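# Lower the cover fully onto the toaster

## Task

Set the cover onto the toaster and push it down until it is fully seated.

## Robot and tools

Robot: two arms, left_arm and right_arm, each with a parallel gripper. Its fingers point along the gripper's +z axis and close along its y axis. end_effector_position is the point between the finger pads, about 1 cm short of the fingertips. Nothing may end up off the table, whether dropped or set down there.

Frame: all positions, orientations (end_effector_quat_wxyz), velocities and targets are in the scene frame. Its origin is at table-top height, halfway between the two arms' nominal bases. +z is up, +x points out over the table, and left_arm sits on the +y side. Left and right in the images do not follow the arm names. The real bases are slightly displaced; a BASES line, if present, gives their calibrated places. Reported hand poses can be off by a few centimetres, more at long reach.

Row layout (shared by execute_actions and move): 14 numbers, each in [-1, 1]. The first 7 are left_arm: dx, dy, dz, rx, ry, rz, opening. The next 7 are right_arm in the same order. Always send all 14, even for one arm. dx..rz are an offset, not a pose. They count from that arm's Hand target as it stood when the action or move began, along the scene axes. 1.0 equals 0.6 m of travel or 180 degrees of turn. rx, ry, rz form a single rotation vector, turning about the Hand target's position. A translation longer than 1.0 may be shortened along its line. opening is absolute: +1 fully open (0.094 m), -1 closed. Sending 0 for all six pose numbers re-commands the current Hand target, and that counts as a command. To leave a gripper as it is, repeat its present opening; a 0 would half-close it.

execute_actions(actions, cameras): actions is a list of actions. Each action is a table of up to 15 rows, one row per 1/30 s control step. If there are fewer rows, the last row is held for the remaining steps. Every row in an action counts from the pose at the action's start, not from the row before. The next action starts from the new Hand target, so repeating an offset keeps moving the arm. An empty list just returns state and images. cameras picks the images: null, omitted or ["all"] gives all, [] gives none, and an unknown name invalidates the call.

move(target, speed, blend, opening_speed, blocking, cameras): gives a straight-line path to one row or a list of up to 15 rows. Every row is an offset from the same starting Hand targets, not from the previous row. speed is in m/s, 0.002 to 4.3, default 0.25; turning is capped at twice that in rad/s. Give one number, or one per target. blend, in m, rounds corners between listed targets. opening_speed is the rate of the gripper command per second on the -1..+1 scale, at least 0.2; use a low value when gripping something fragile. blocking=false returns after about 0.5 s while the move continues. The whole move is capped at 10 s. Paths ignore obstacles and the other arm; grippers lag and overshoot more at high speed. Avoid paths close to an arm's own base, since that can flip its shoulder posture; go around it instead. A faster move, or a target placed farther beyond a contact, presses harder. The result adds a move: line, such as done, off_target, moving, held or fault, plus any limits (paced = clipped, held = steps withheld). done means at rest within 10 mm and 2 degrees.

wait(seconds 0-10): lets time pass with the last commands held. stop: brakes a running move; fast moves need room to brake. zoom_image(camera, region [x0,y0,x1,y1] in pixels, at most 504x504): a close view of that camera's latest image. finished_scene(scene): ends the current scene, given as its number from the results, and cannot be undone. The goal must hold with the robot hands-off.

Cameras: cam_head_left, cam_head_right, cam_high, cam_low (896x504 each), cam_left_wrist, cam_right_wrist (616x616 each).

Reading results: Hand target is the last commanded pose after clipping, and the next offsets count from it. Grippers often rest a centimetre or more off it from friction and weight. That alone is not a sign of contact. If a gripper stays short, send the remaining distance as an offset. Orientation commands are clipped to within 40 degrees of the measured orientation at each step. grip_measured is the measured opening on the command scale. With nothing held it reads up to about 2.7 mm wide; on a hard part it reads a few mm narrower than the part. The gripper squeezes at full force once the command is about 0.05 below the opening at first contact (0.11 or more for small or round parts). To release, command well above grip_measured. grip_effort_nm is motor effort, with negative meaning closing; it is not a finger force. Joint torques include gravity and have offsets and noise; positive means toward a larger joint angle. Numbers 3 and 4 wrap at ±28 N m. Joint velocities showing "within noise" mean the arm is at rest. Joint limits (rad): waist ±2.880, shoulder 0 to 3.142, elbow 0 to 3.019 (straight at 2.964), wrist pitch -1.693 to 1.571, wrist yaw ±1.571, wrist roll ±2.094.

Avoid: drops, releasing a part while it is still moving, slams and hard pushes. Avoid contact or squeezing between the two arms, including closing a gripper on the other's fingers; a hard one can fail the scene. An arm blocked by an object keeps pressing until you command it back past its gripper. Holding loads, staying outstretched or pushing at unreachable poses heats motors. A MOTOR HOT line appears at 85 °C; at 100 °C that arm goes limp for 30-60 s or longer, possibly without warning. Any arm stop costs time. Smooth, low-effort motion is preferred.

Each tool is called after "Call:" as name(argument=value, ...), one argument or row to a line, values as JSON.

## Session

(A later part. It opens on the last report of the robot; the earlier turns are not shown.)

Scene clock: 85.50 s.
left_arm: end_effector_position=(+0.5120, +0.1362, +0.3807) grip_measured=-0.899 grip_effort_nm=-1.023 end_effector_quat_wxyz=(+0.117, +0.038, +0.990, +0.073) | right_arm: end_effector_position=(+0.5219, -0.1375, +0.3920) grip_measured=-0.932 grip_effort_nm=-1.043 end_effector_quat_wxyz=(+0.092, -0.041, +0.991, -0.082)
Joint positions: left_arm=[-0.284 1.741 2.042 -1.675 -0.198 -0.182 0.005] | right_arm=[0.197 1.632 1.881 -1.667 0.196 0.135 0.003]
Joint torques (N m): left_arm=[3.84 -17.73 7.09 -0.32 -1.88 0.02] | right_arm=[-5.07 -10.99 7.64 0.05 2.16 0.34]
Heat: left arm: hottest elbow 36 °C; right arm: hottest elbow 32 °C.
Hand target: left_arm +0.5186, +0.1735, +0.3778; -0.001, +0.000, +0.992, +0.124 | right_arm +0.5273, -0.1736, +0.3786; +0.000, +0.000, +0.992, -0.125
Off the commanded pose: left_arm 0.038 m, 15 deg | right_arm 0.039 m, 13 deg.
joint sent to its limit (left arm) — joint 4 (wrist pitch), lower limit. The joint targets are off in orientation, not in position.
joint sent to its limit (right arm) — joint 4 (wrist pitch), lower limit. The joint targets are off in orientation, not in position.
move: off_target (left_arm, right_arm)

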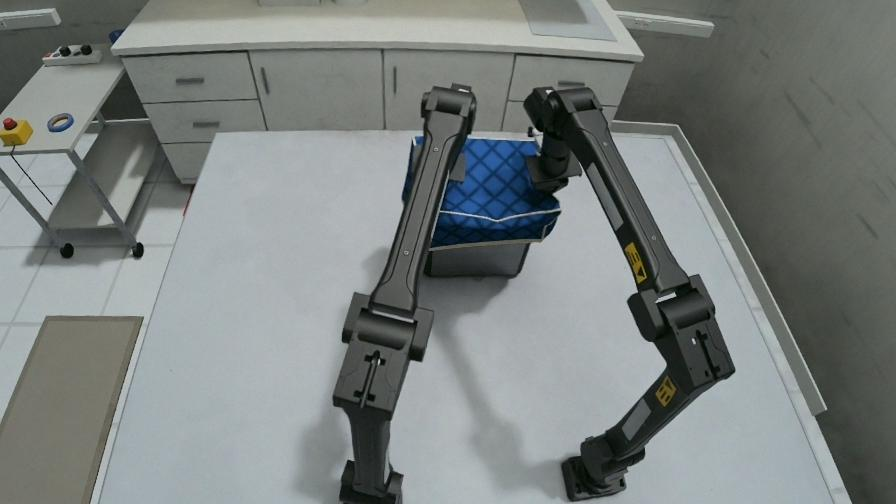

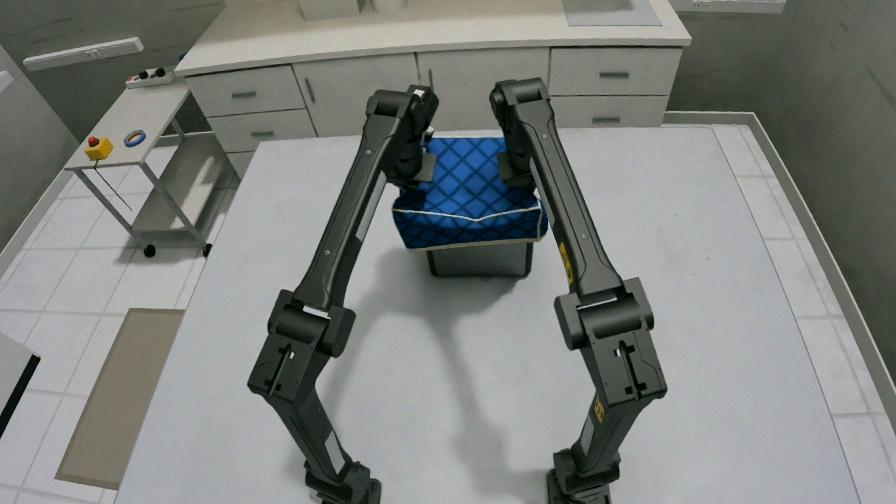

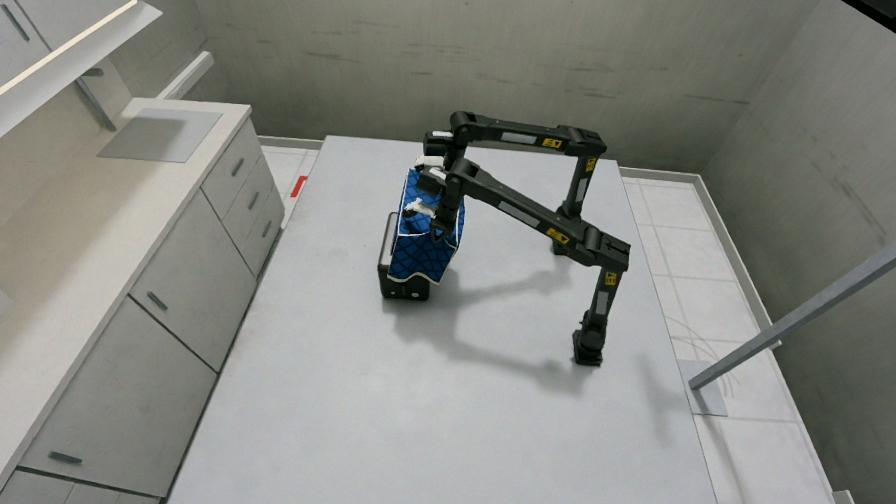

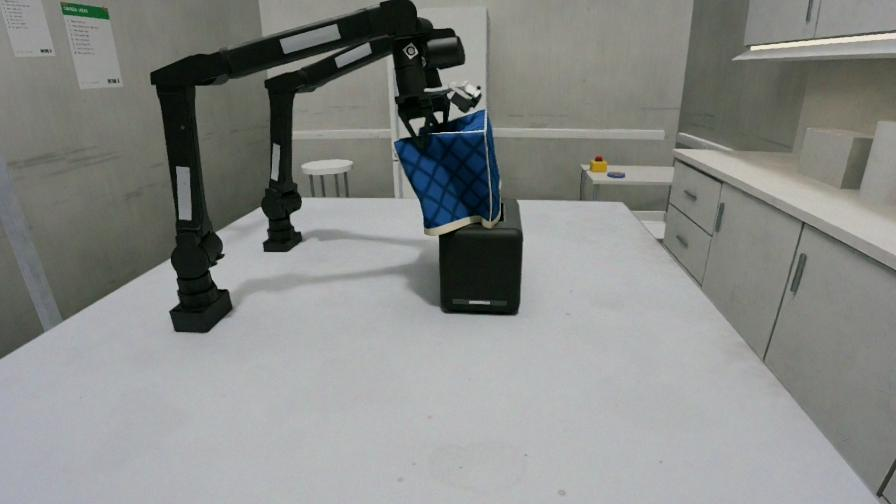

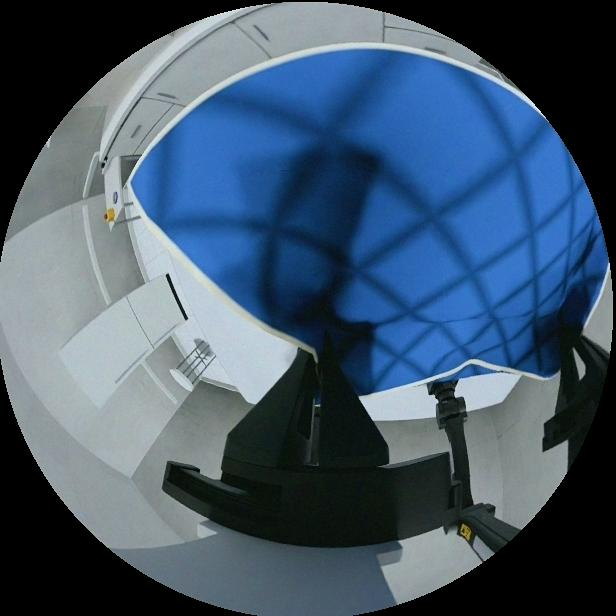

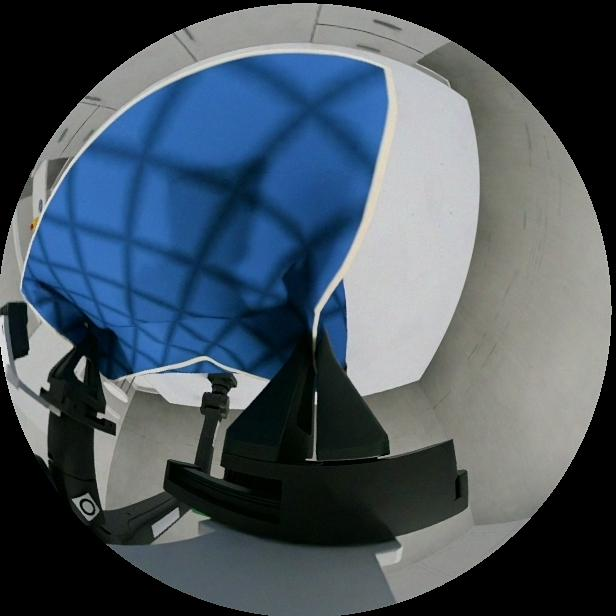

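Call:
move(
  target=[
    [0.15,0.0,0.01,0,0,0,-1,0.135,-0.0,0.0,0,0,0,-1],
  ],
  speed=0.12,
)

Call:
zoom_image(
  camera="cam_low",
  region=[350, 50, 600, 340],
)

Call:
zoom_image(
  camera="cam_head_right",
  region=[370, 60, 600, 300],
)

Call:
zoom_image(
  camera="cam_high",
  region=[340, 100, 520, 320],
)

Scene clock: 91.73 s.
left_arm: end_effector_position=(+0.5907, +0.1281, +0.3685) grip_measured=-0.899 grip_effort_nm=-1.023 end_effector_quat_wxyz=(+0.142, +0.043, +0.986, +0.079) | right_arm: end_effector_position=(+0.5874, -0.1362, +0.3762) grip_measured=-0.932 grip_effort_nm=-1.038 end_effector_quat_wxyz=(+0.097, -0.034, +0.990, -0.091)
Joint positions: left_arm=[-0.266 1.955 2.313 -1.681 -0.214 -0.148 0.005] | right_arm=[0.178 1.808 2.07 -1.672 0.214 0.129 0.003]
Joint torques (N m): left_arm=[4.78 -20.66 10.91 0.01 -1.43 0.21] | right_arm=[-5.66 -12.28 13.6 0.16 1.56 0.02]
Heat: left arm: hottest elbow 36 °C; right arm: hottest elbow 32 °C.
Hand target: left_arm +0.6086, +0.1735, +0.3837; -0.001, +0.000, +0.992, +0.124 | right_arm +0.6083, -0.1735, +0.3787; +0.000, +0.000, +0.992, -0.125
Off the commanded pose: left_arm 0.051 m, 18 deg | right_arm 0.043 m, 12 deg.
joint sent to its limit (left arm) — joint 4 (wrist pitch), lower limit. The joint targets are off in position and orientation.
joint sent to its limit (right arm) — joint 4 (wrist pitch), lower limit. The joint targets are off in orientation, not in position.
move: off_target (left_arm, right_arm)

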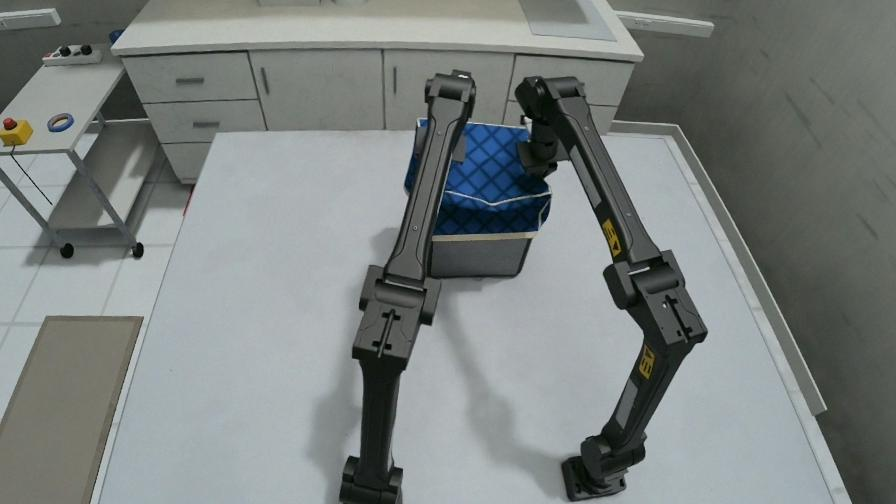

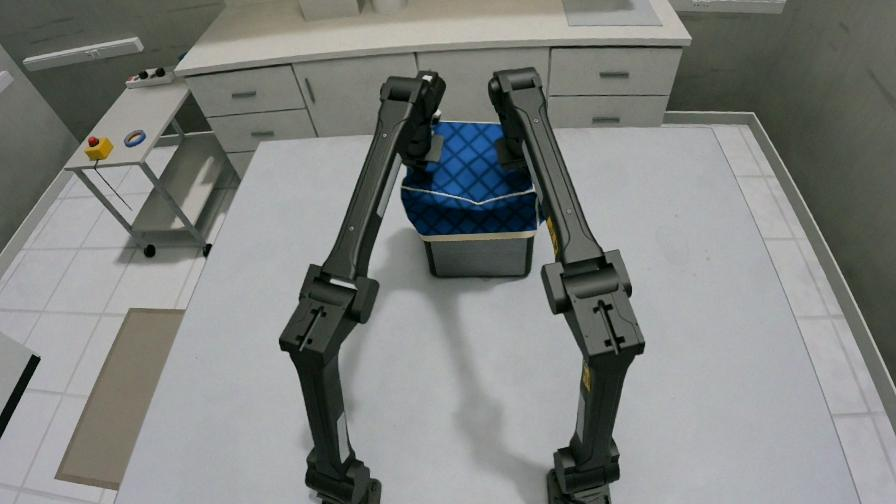

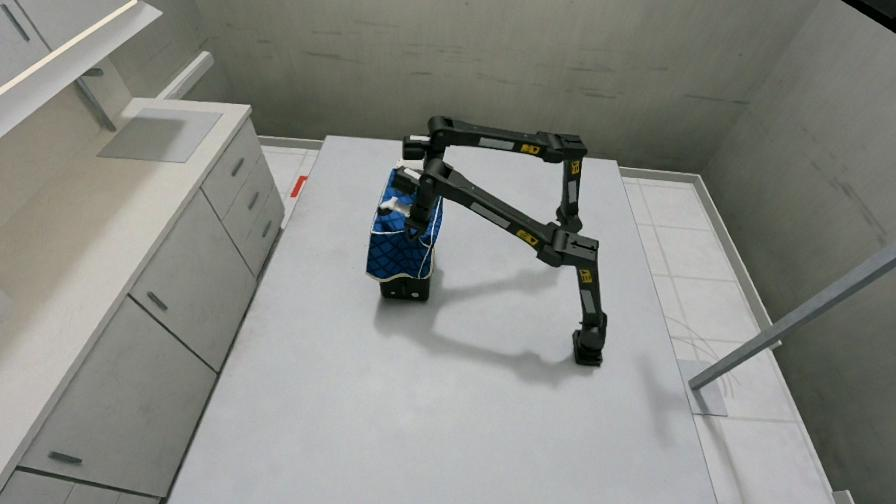

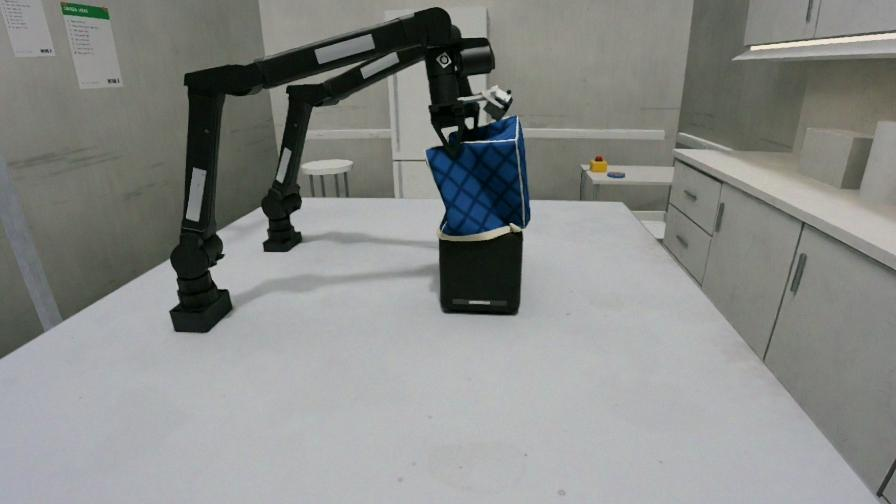

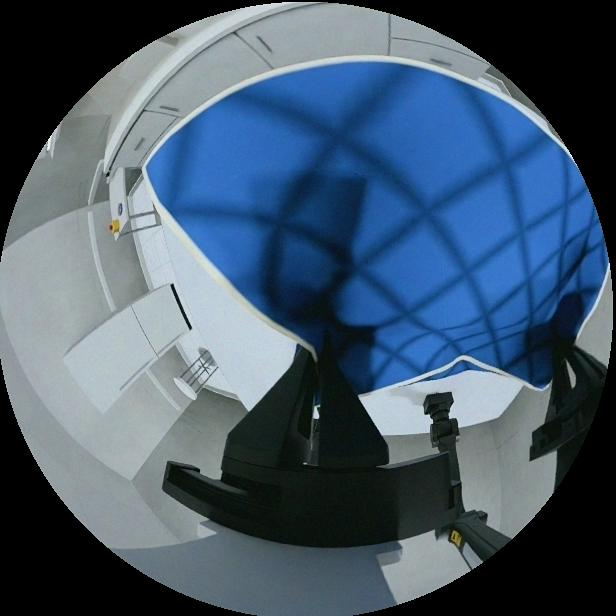

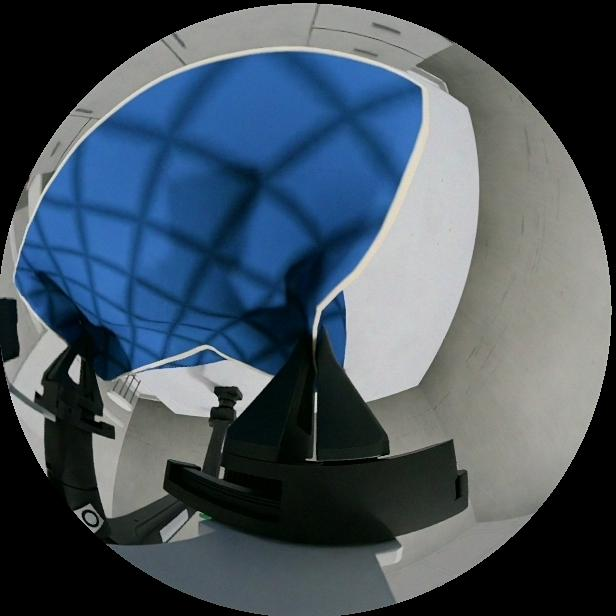

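Scaled by 1.738.

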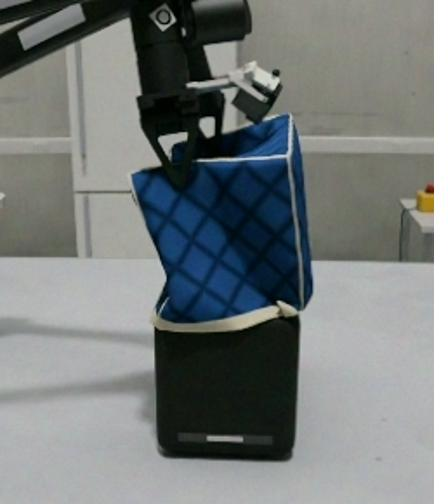

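Scaled by 2.100.

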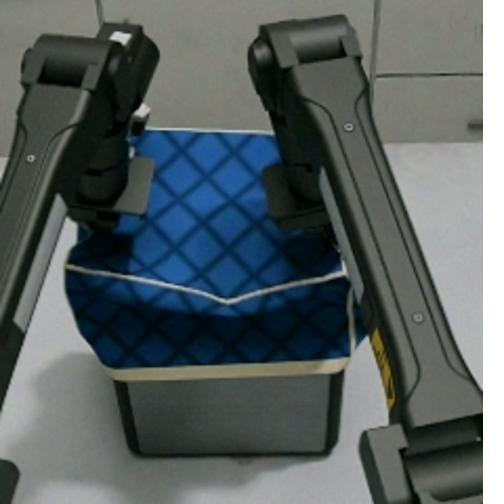

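Scaled by 2.291.

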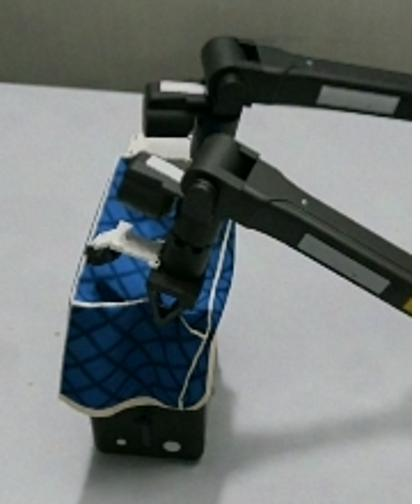

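Call:
move(
  target=[
    [0.035,0.0,0.0,0,0,0,-1,0.045,-0.0,0.0,0,0,0,-1],
    [0.035,0.0,-0.1,0,0,0,-1,0.045,-0.0,-0.09,0,0,0,-1],
  ],
  speed=0.12,
)

Call:
zoom_image(
  camera="cam_low",
  region=[350, 50, 600, 340],
)

Call:
zoom_image(
  camera="cam_head_right",
  region=[370, 60, 600, 300],
)

Call:
zoom_image(
  camera="cam_high",
  region=[340, 100, 520, 320],
)

Scene clock: 98.63 s.
left_arm: end_effector_position=(+0.6127, +0.1272, +0.3513) grip_measured=-0.899 grip_effort_nm=-1.023 end_effector_quat_wxyz=(+0.138, +0.044, +0.986, +0.083) | right_arm: end_effector_position=(+0.6174, -0.1362, +0.3582) grip_measured=-0.932 grip_effort_nm=-1.033 end_effector_quat_wxyz=(+0.092, -0.037, +0.991, -0.095)
Joint positions: left_arm=[-0.26 2.029 2.383 -1.686 -0.219 -0.139 0.005] | right_arm=[0.169 1.899 2.156 -1.676 0.219 0.115 0.003]
Joint torques (N m): left_arm=[4.89 -19.43 6.48 0.25 -1.24 0.01] | right_arm=[-5.36 -12.1 9.07 0.35 1.37 0.27]
Heat: left arm: hottest elbow 38 °C; right arm: hottest elbow 33 °C.
Hand target: left_arm +0.6297, +0.1735, +0.3237; -0.001, +0.000, +0.992, +0.124 | right_arm +0.6353, -0.1736, +0.3244; +0.000, +0.000, +0.992, -0.125
Off the commanded pose: left_arm 0.057 m, 17 deg | right_arm 0.053 m, 12 deg.
joint sent to its limit (left arm) — joint 4 (wrist pitch), lower limit. The joint targets are off in orientation, not in position.
joint sent to its limit (right arm) — joint 4 (wrist pitch), lower limit. The joint targets are off in position and orientation.
move: off_target (left_arm, right_arm)

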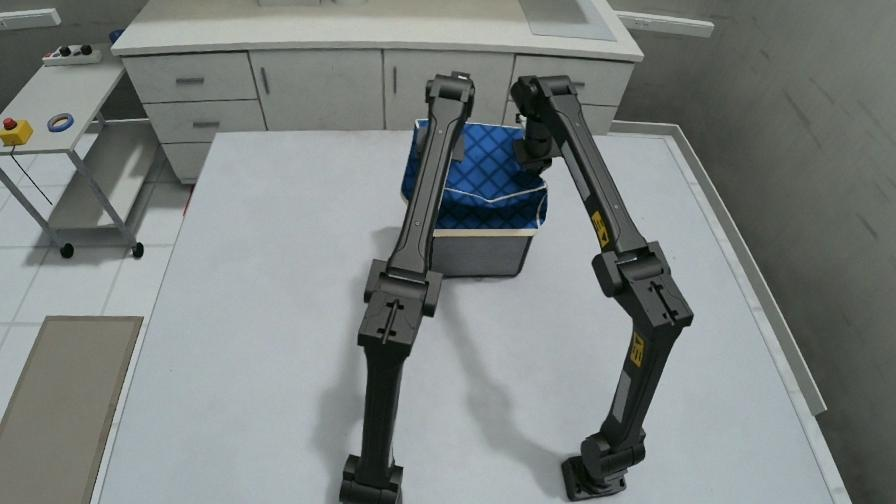

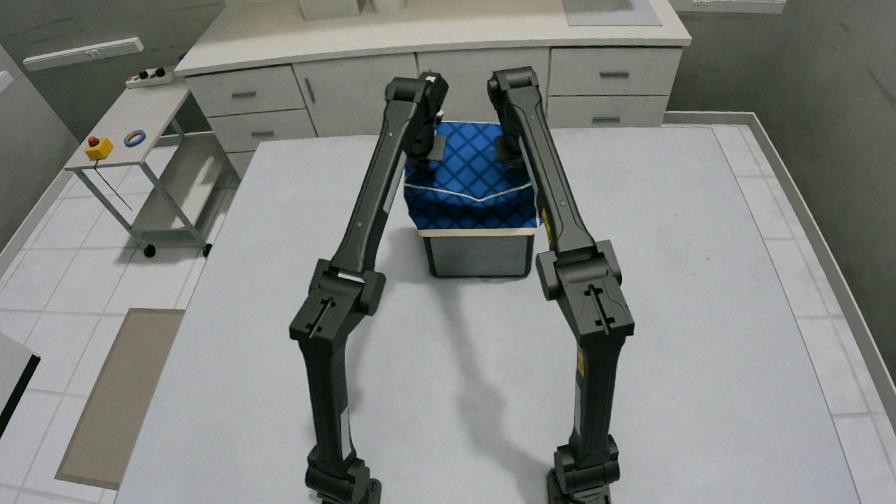

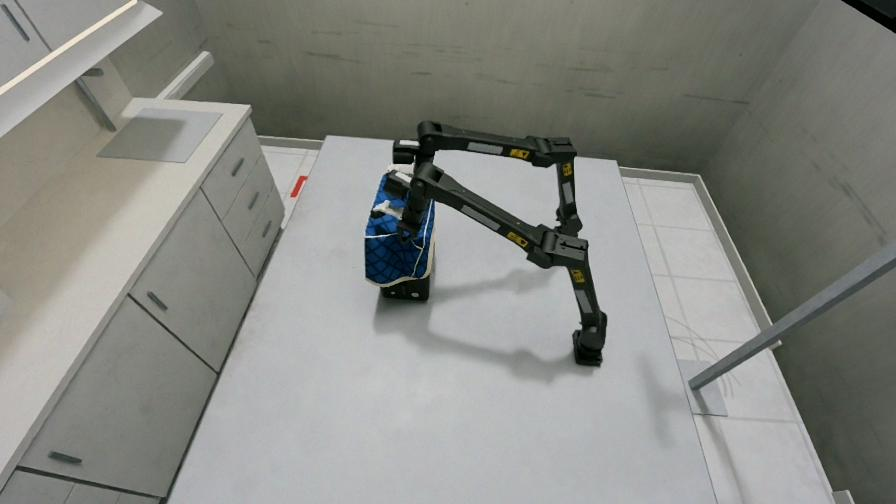

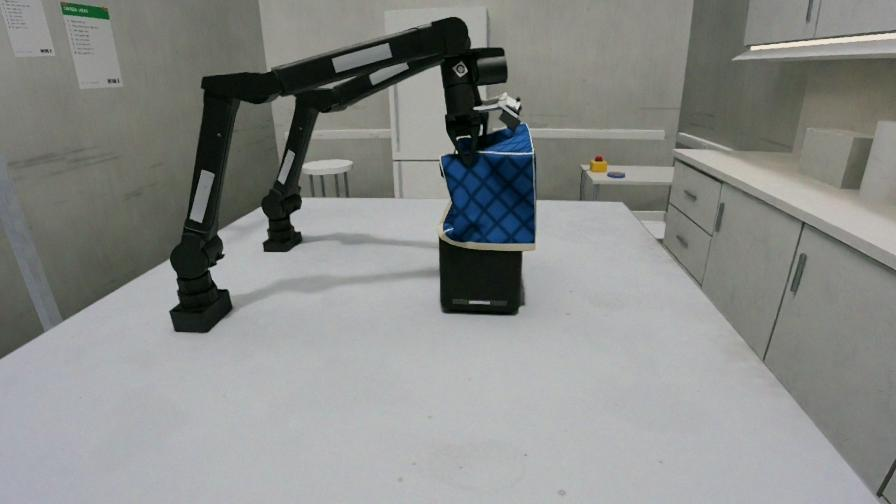

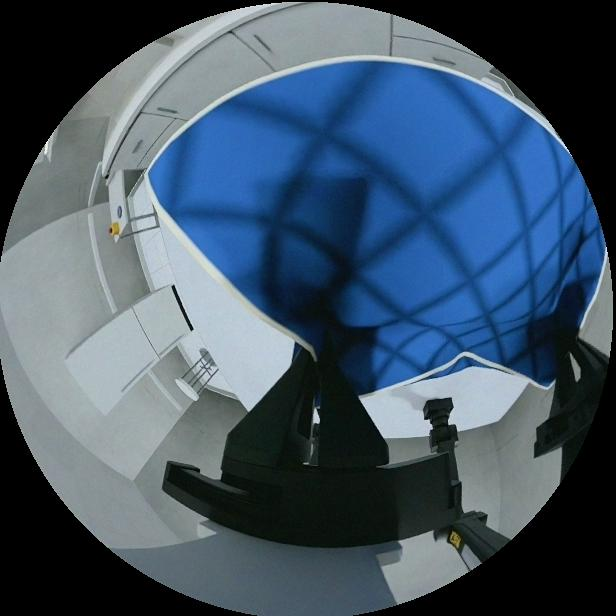

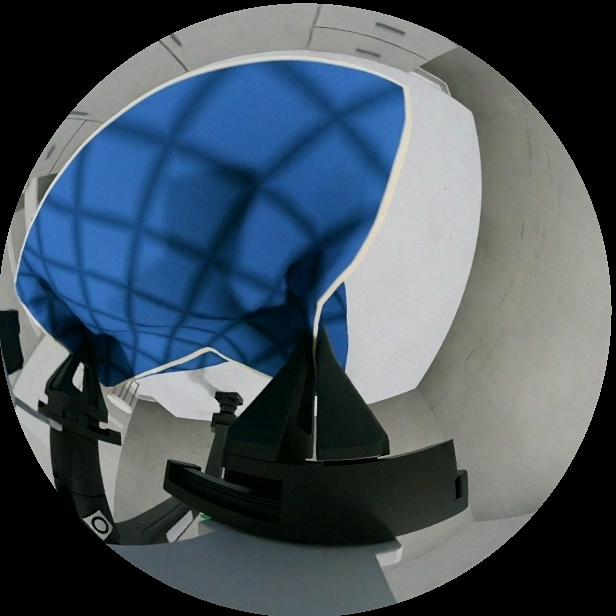

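Scaled by 1.738.

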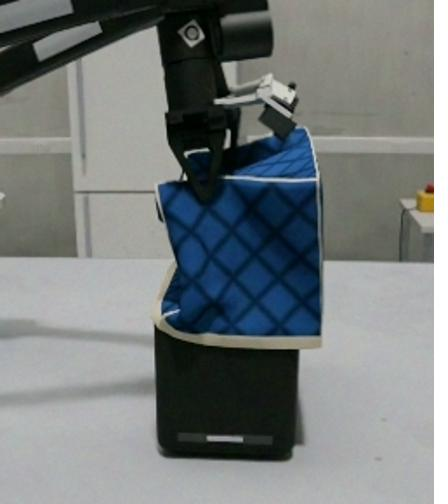

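Scaled by 2.100.

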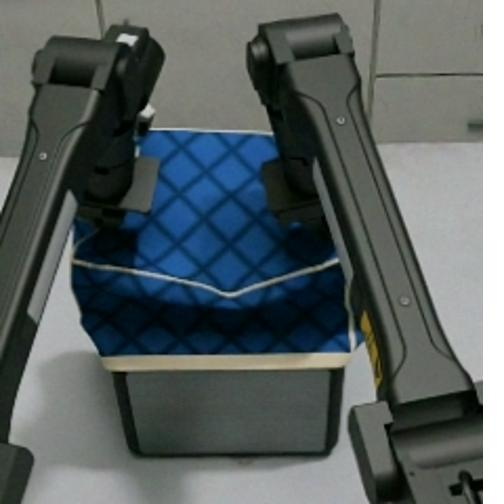

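Scaled by 2.291.

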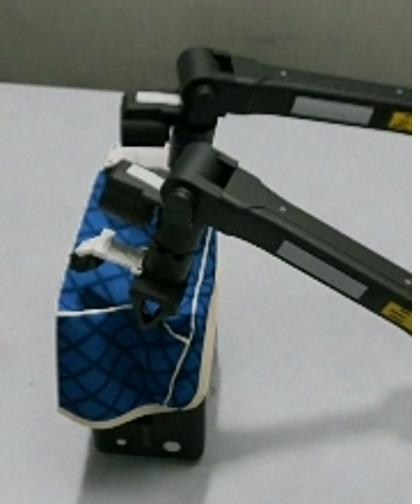

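Captured on all sides. Now pressing down in stages.

Call:
move(
  target=[
    [-0.03,-0.03,-0.1,0,0,0,-1,-0.04,0.03,-0.1,0,0,0,-1],
    [-0.04,-0.03,-0.25,0,0,0,-1,-0.05,0.03,-0.24,0,0,0,-1],
  ],
  speed=0.12,
)

Call:
zoom_image(
  camera="cam_low",
  region=[350, 50, 600, 340],
)

Call:
zoom_image(
  camera="cam_high",
  region=[340, 100, 520, 320],
)

Scene clock: 104.77 s.
left_arm: end_effector_position=(+0.6015, +0.1311, +0.2516) grip_measured=-0.899 grip_effort_nm=-1.023 end_effector_quat_wxyz=(+0.068, +0.013, +0.992, +0.106) | right_arm: end_effector_position=(+0.5998, -0.1166, +0.2776) grip_measured=-0.932 grip_effort_nm=-1.038 end_effector_quat_wxyz=(+0.086, -0.024, +0.992, -0.091)
Joint positions: left_arm=[-0.264 2.042 2.15 -1.596 -0.239 -0.223 0.005] | right_arm=[0.206 1.837 1.853 -1.457 0.215 0.182 0.003]
Joint torques (N m): left_arm=[2.96 -15.33 4.07 -0.02 -0.22 -0.04] | right_arm=[-5.19 -7.53 3.04 0.5 1.29 0.28]
Heat: left arm: hottest elbow 37 °C; right arm: hottest elbow 33 °C.
Hand target: left_arm +0.6057, +0.1554, +0.1738; -0.001, +0.000, +0.992, +0.124 | right_arm +0.6053, -0.1557, +0.1805; +0.000, +0.000, +0.992, -0.125
Off the commanded pose: left_arm 0.082 m, 8 deg | right_arm 0.105 m, 11 deg.
move: off_target (left_arm, right_arm)

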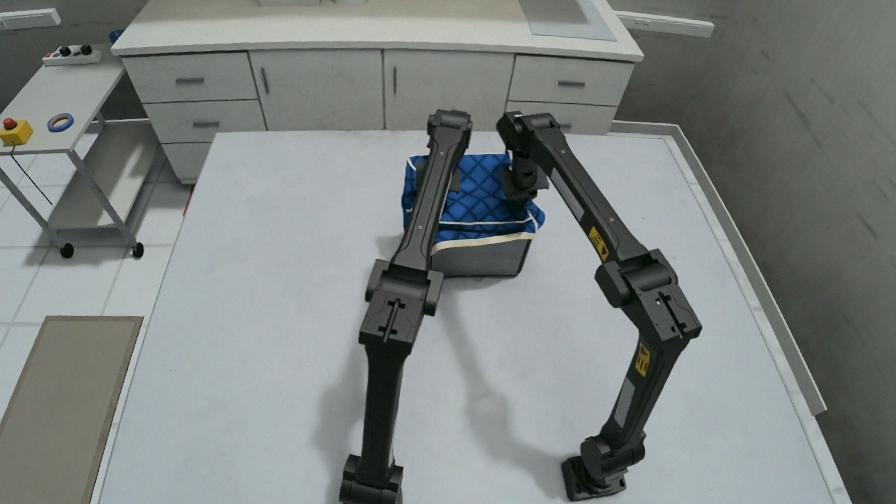

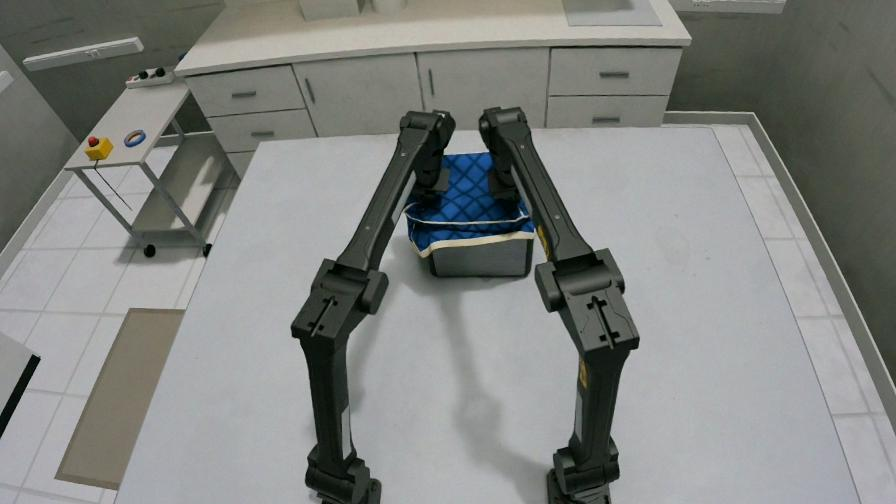

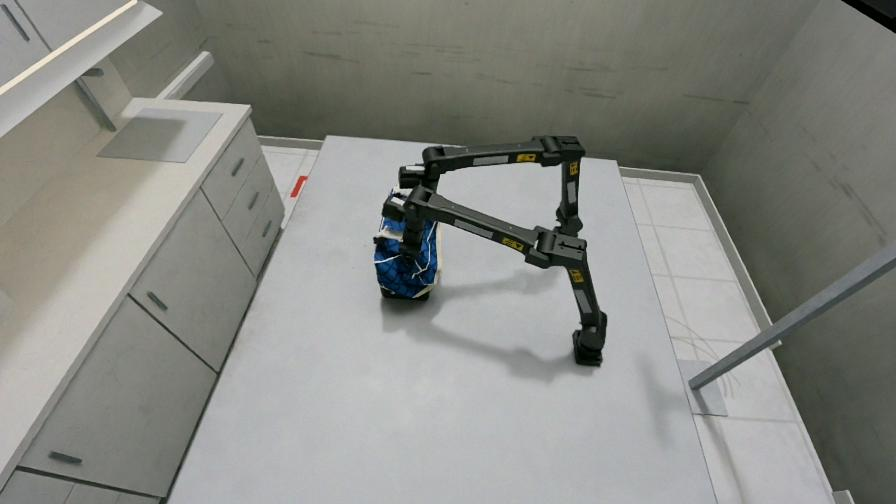

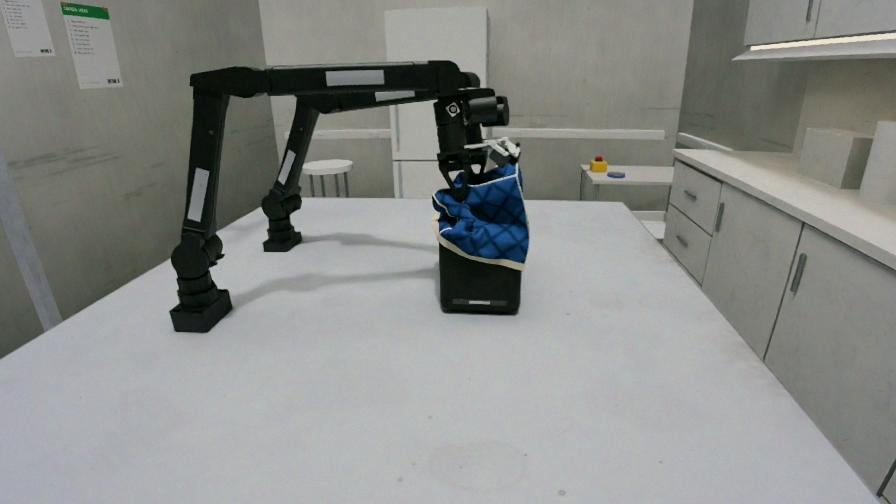

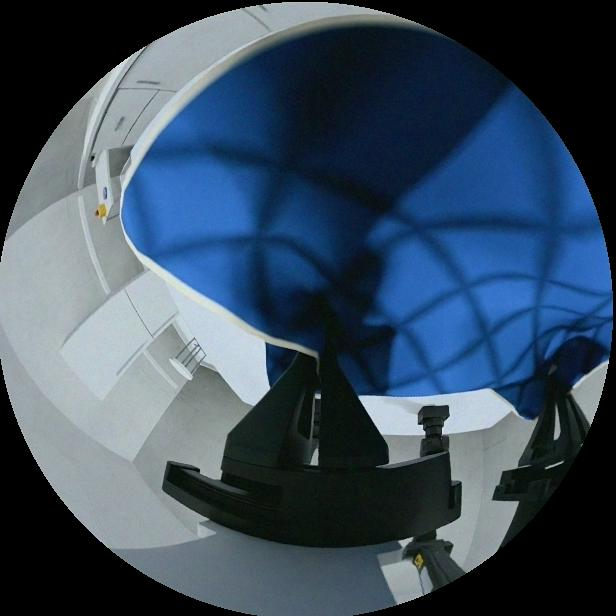

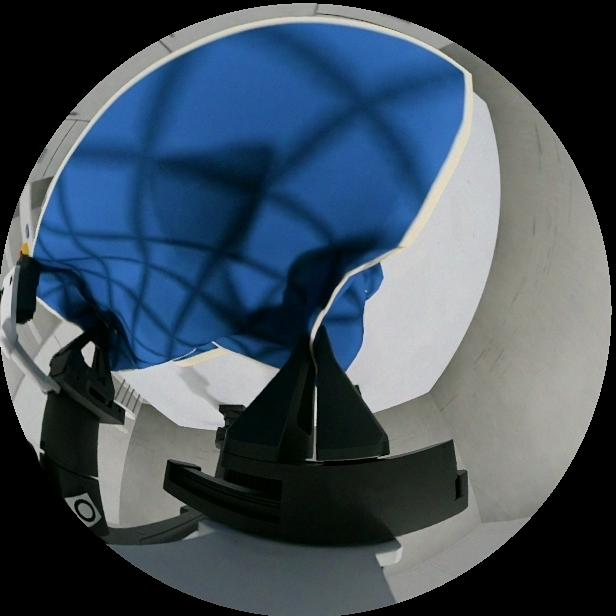

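Scaled by 1.738.

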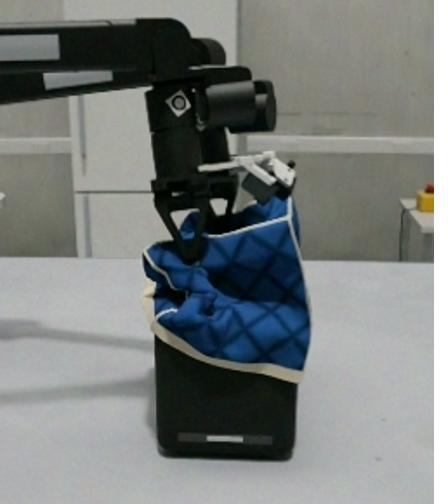

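Scaled by 2.291.

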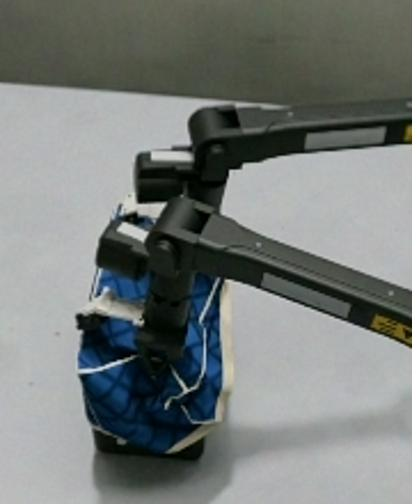

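Call:
move(
  target=[
    [0,-0.03,0.12,0,0,0,-0.6,0,0.05,0.15,0,0,0,-0.6],
    [0,-0.03,0.12,0,0,0,-0.2,0,0.05,0.15,0,0,0,-0.2],
    [0,-0.03,0.36,0,0,0,-0.2,0,0.05,0.36,0,0,0,-0.2],
    [-0.35,0.1,0.36,0,0,0,-0.2,-0.35,-0.1,0.36,0,0,0,-0.2],
  ],
  speed=0.18,
  opening_speed=0.8,
)

Call:
zoom_image(
  camera="cam_low",
  region=[380, 120, 580, 340],
)

Call:
zoom_image(
  camera="cam_high",
  region=[340, 150, 500, 320],
)

Call:
zoom_image(
  camera="cam_head_left",
  region=[380, 120, 600, 310],
)

Scene clock: 115.73 s.
left_arm: end_effector_position=(+0.3997, +0.2087, +0.3813) grip_measured=-0.202 grip_effort_nm=0.110 end_effector_quat_wxyz=(+0.087, +0.014, +0.990, +0.111) | right_arm: end_effector_position=(+0.3997, -0.2109, +0.3975) grip_measured=-0.202 grip_effort_nm=0.105 end_effector_quat_wxyz=(+0.081, -0.006, +0.990, -0.115)
Joint positions: left_arm=[-0.216 1.438 1.68 -1.682 -0.251 -0.166 0.037] | right_arm=[0.109 1.3 1.535 -1.673 0.25 0.117 0.037]
Joint torques (N m): left_arm=[1.08 -14.1 7.41 -0.01 -0.07 0.13] | right_arm=[-2.08 -8.12 8.13 0.2 0.24 -0.03]
Heat: left arm: hottest elbow 36 °C; right arm: hottest elbow 33 °C.
Hand target: left_arm +0.3957, +0.2155, +0.3897; -0.001, +0.000, +0.992, +0.124 | right_arm +0.3953, -0.2156, +0.3965; +0.000, +0.000, +0.992, -0.125
Off the commanded pose: left_arm 0.012 m, 10 deg | right_arm 0.007 m, 9 deg.
joint sent to its limit (left arm) — joint 4 (wrist pitch), lower limit. The joint targets are off in orientation, not in position.
joint sent to its limit (right arm) — joint 4 (wrist pitch), lower limit. The joint targets are off in orientation, not in position.
move: off_target (left_arm, right_arm); target 2's new opening was sent with left_arm's hand 0.017 m and 6 deg from that target

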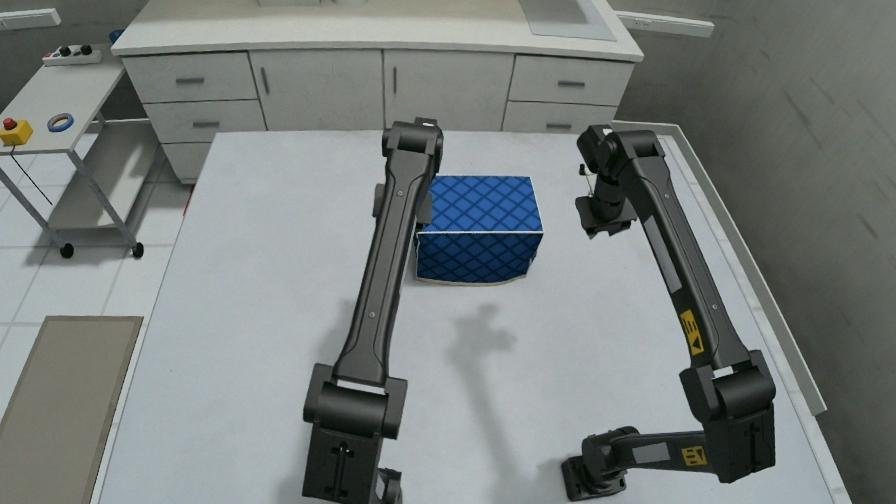

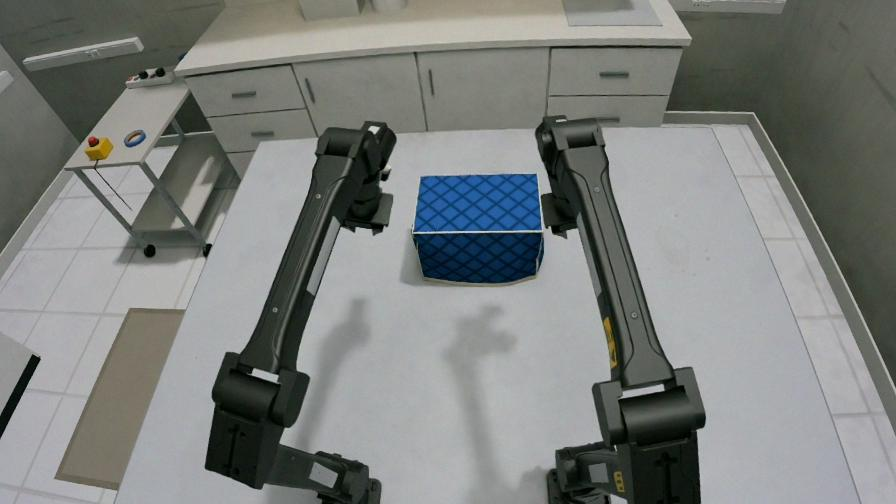

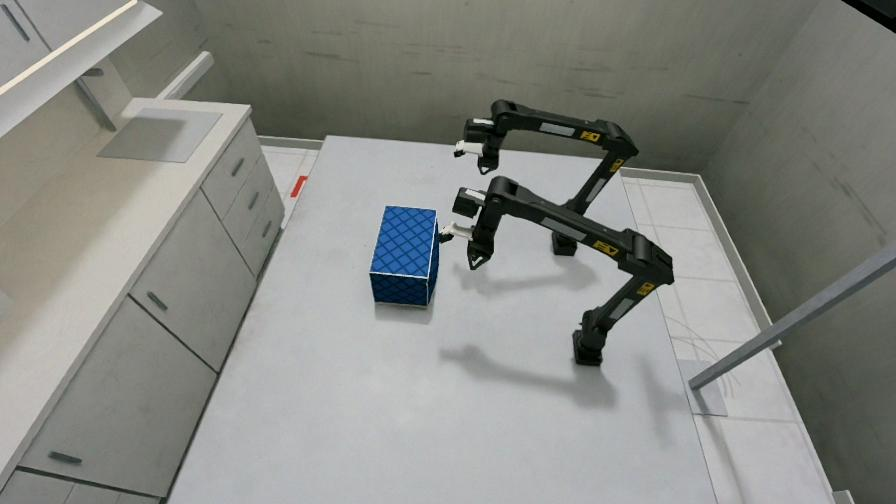

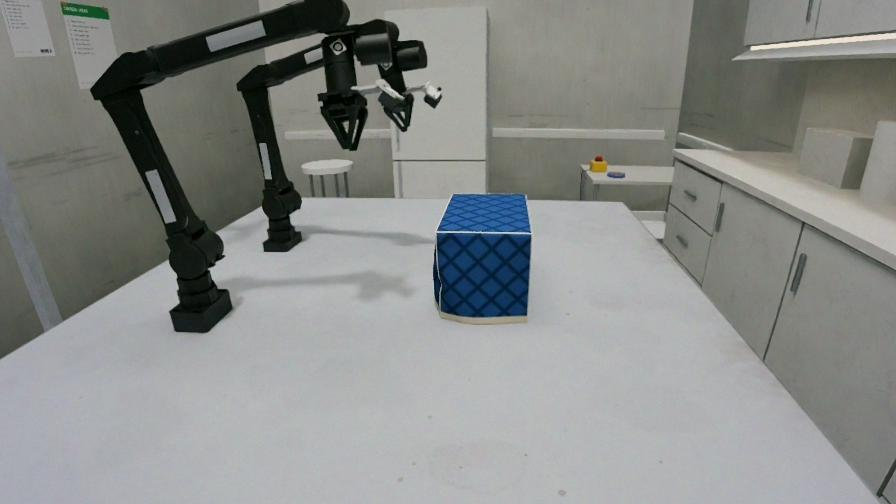

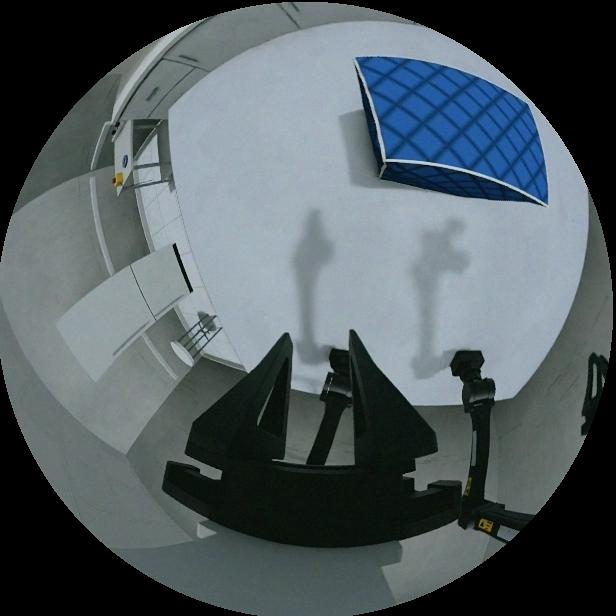

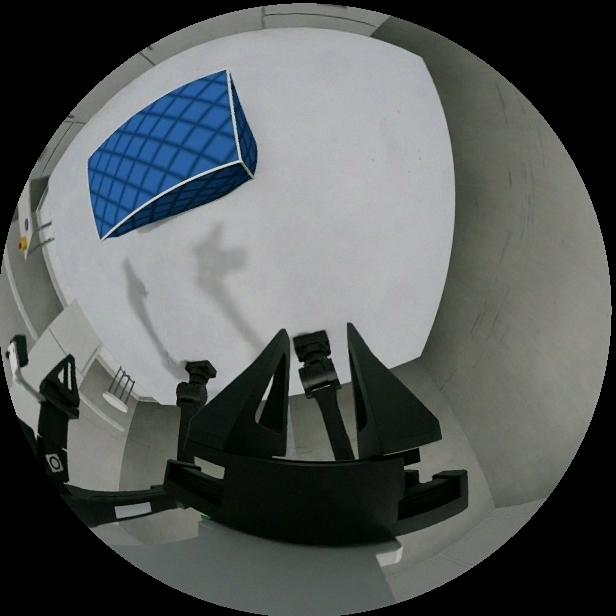

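Scaled by 2.291.

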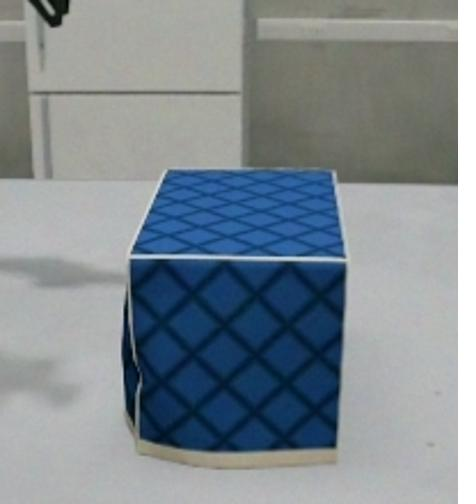

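Scaled by 2.965.

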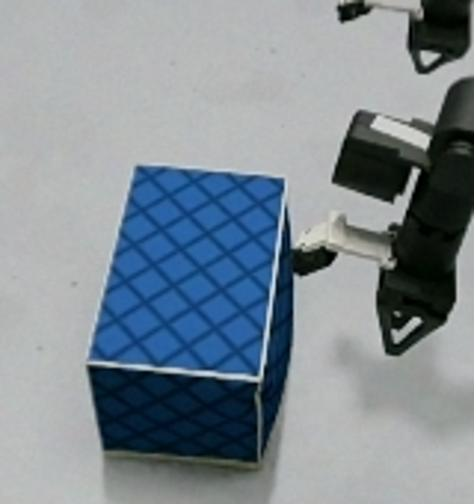

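Scaled by 2.291.

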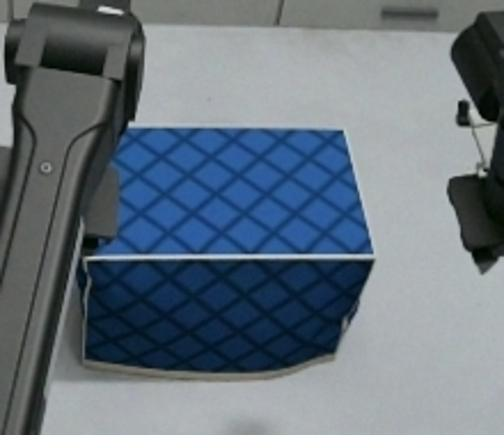

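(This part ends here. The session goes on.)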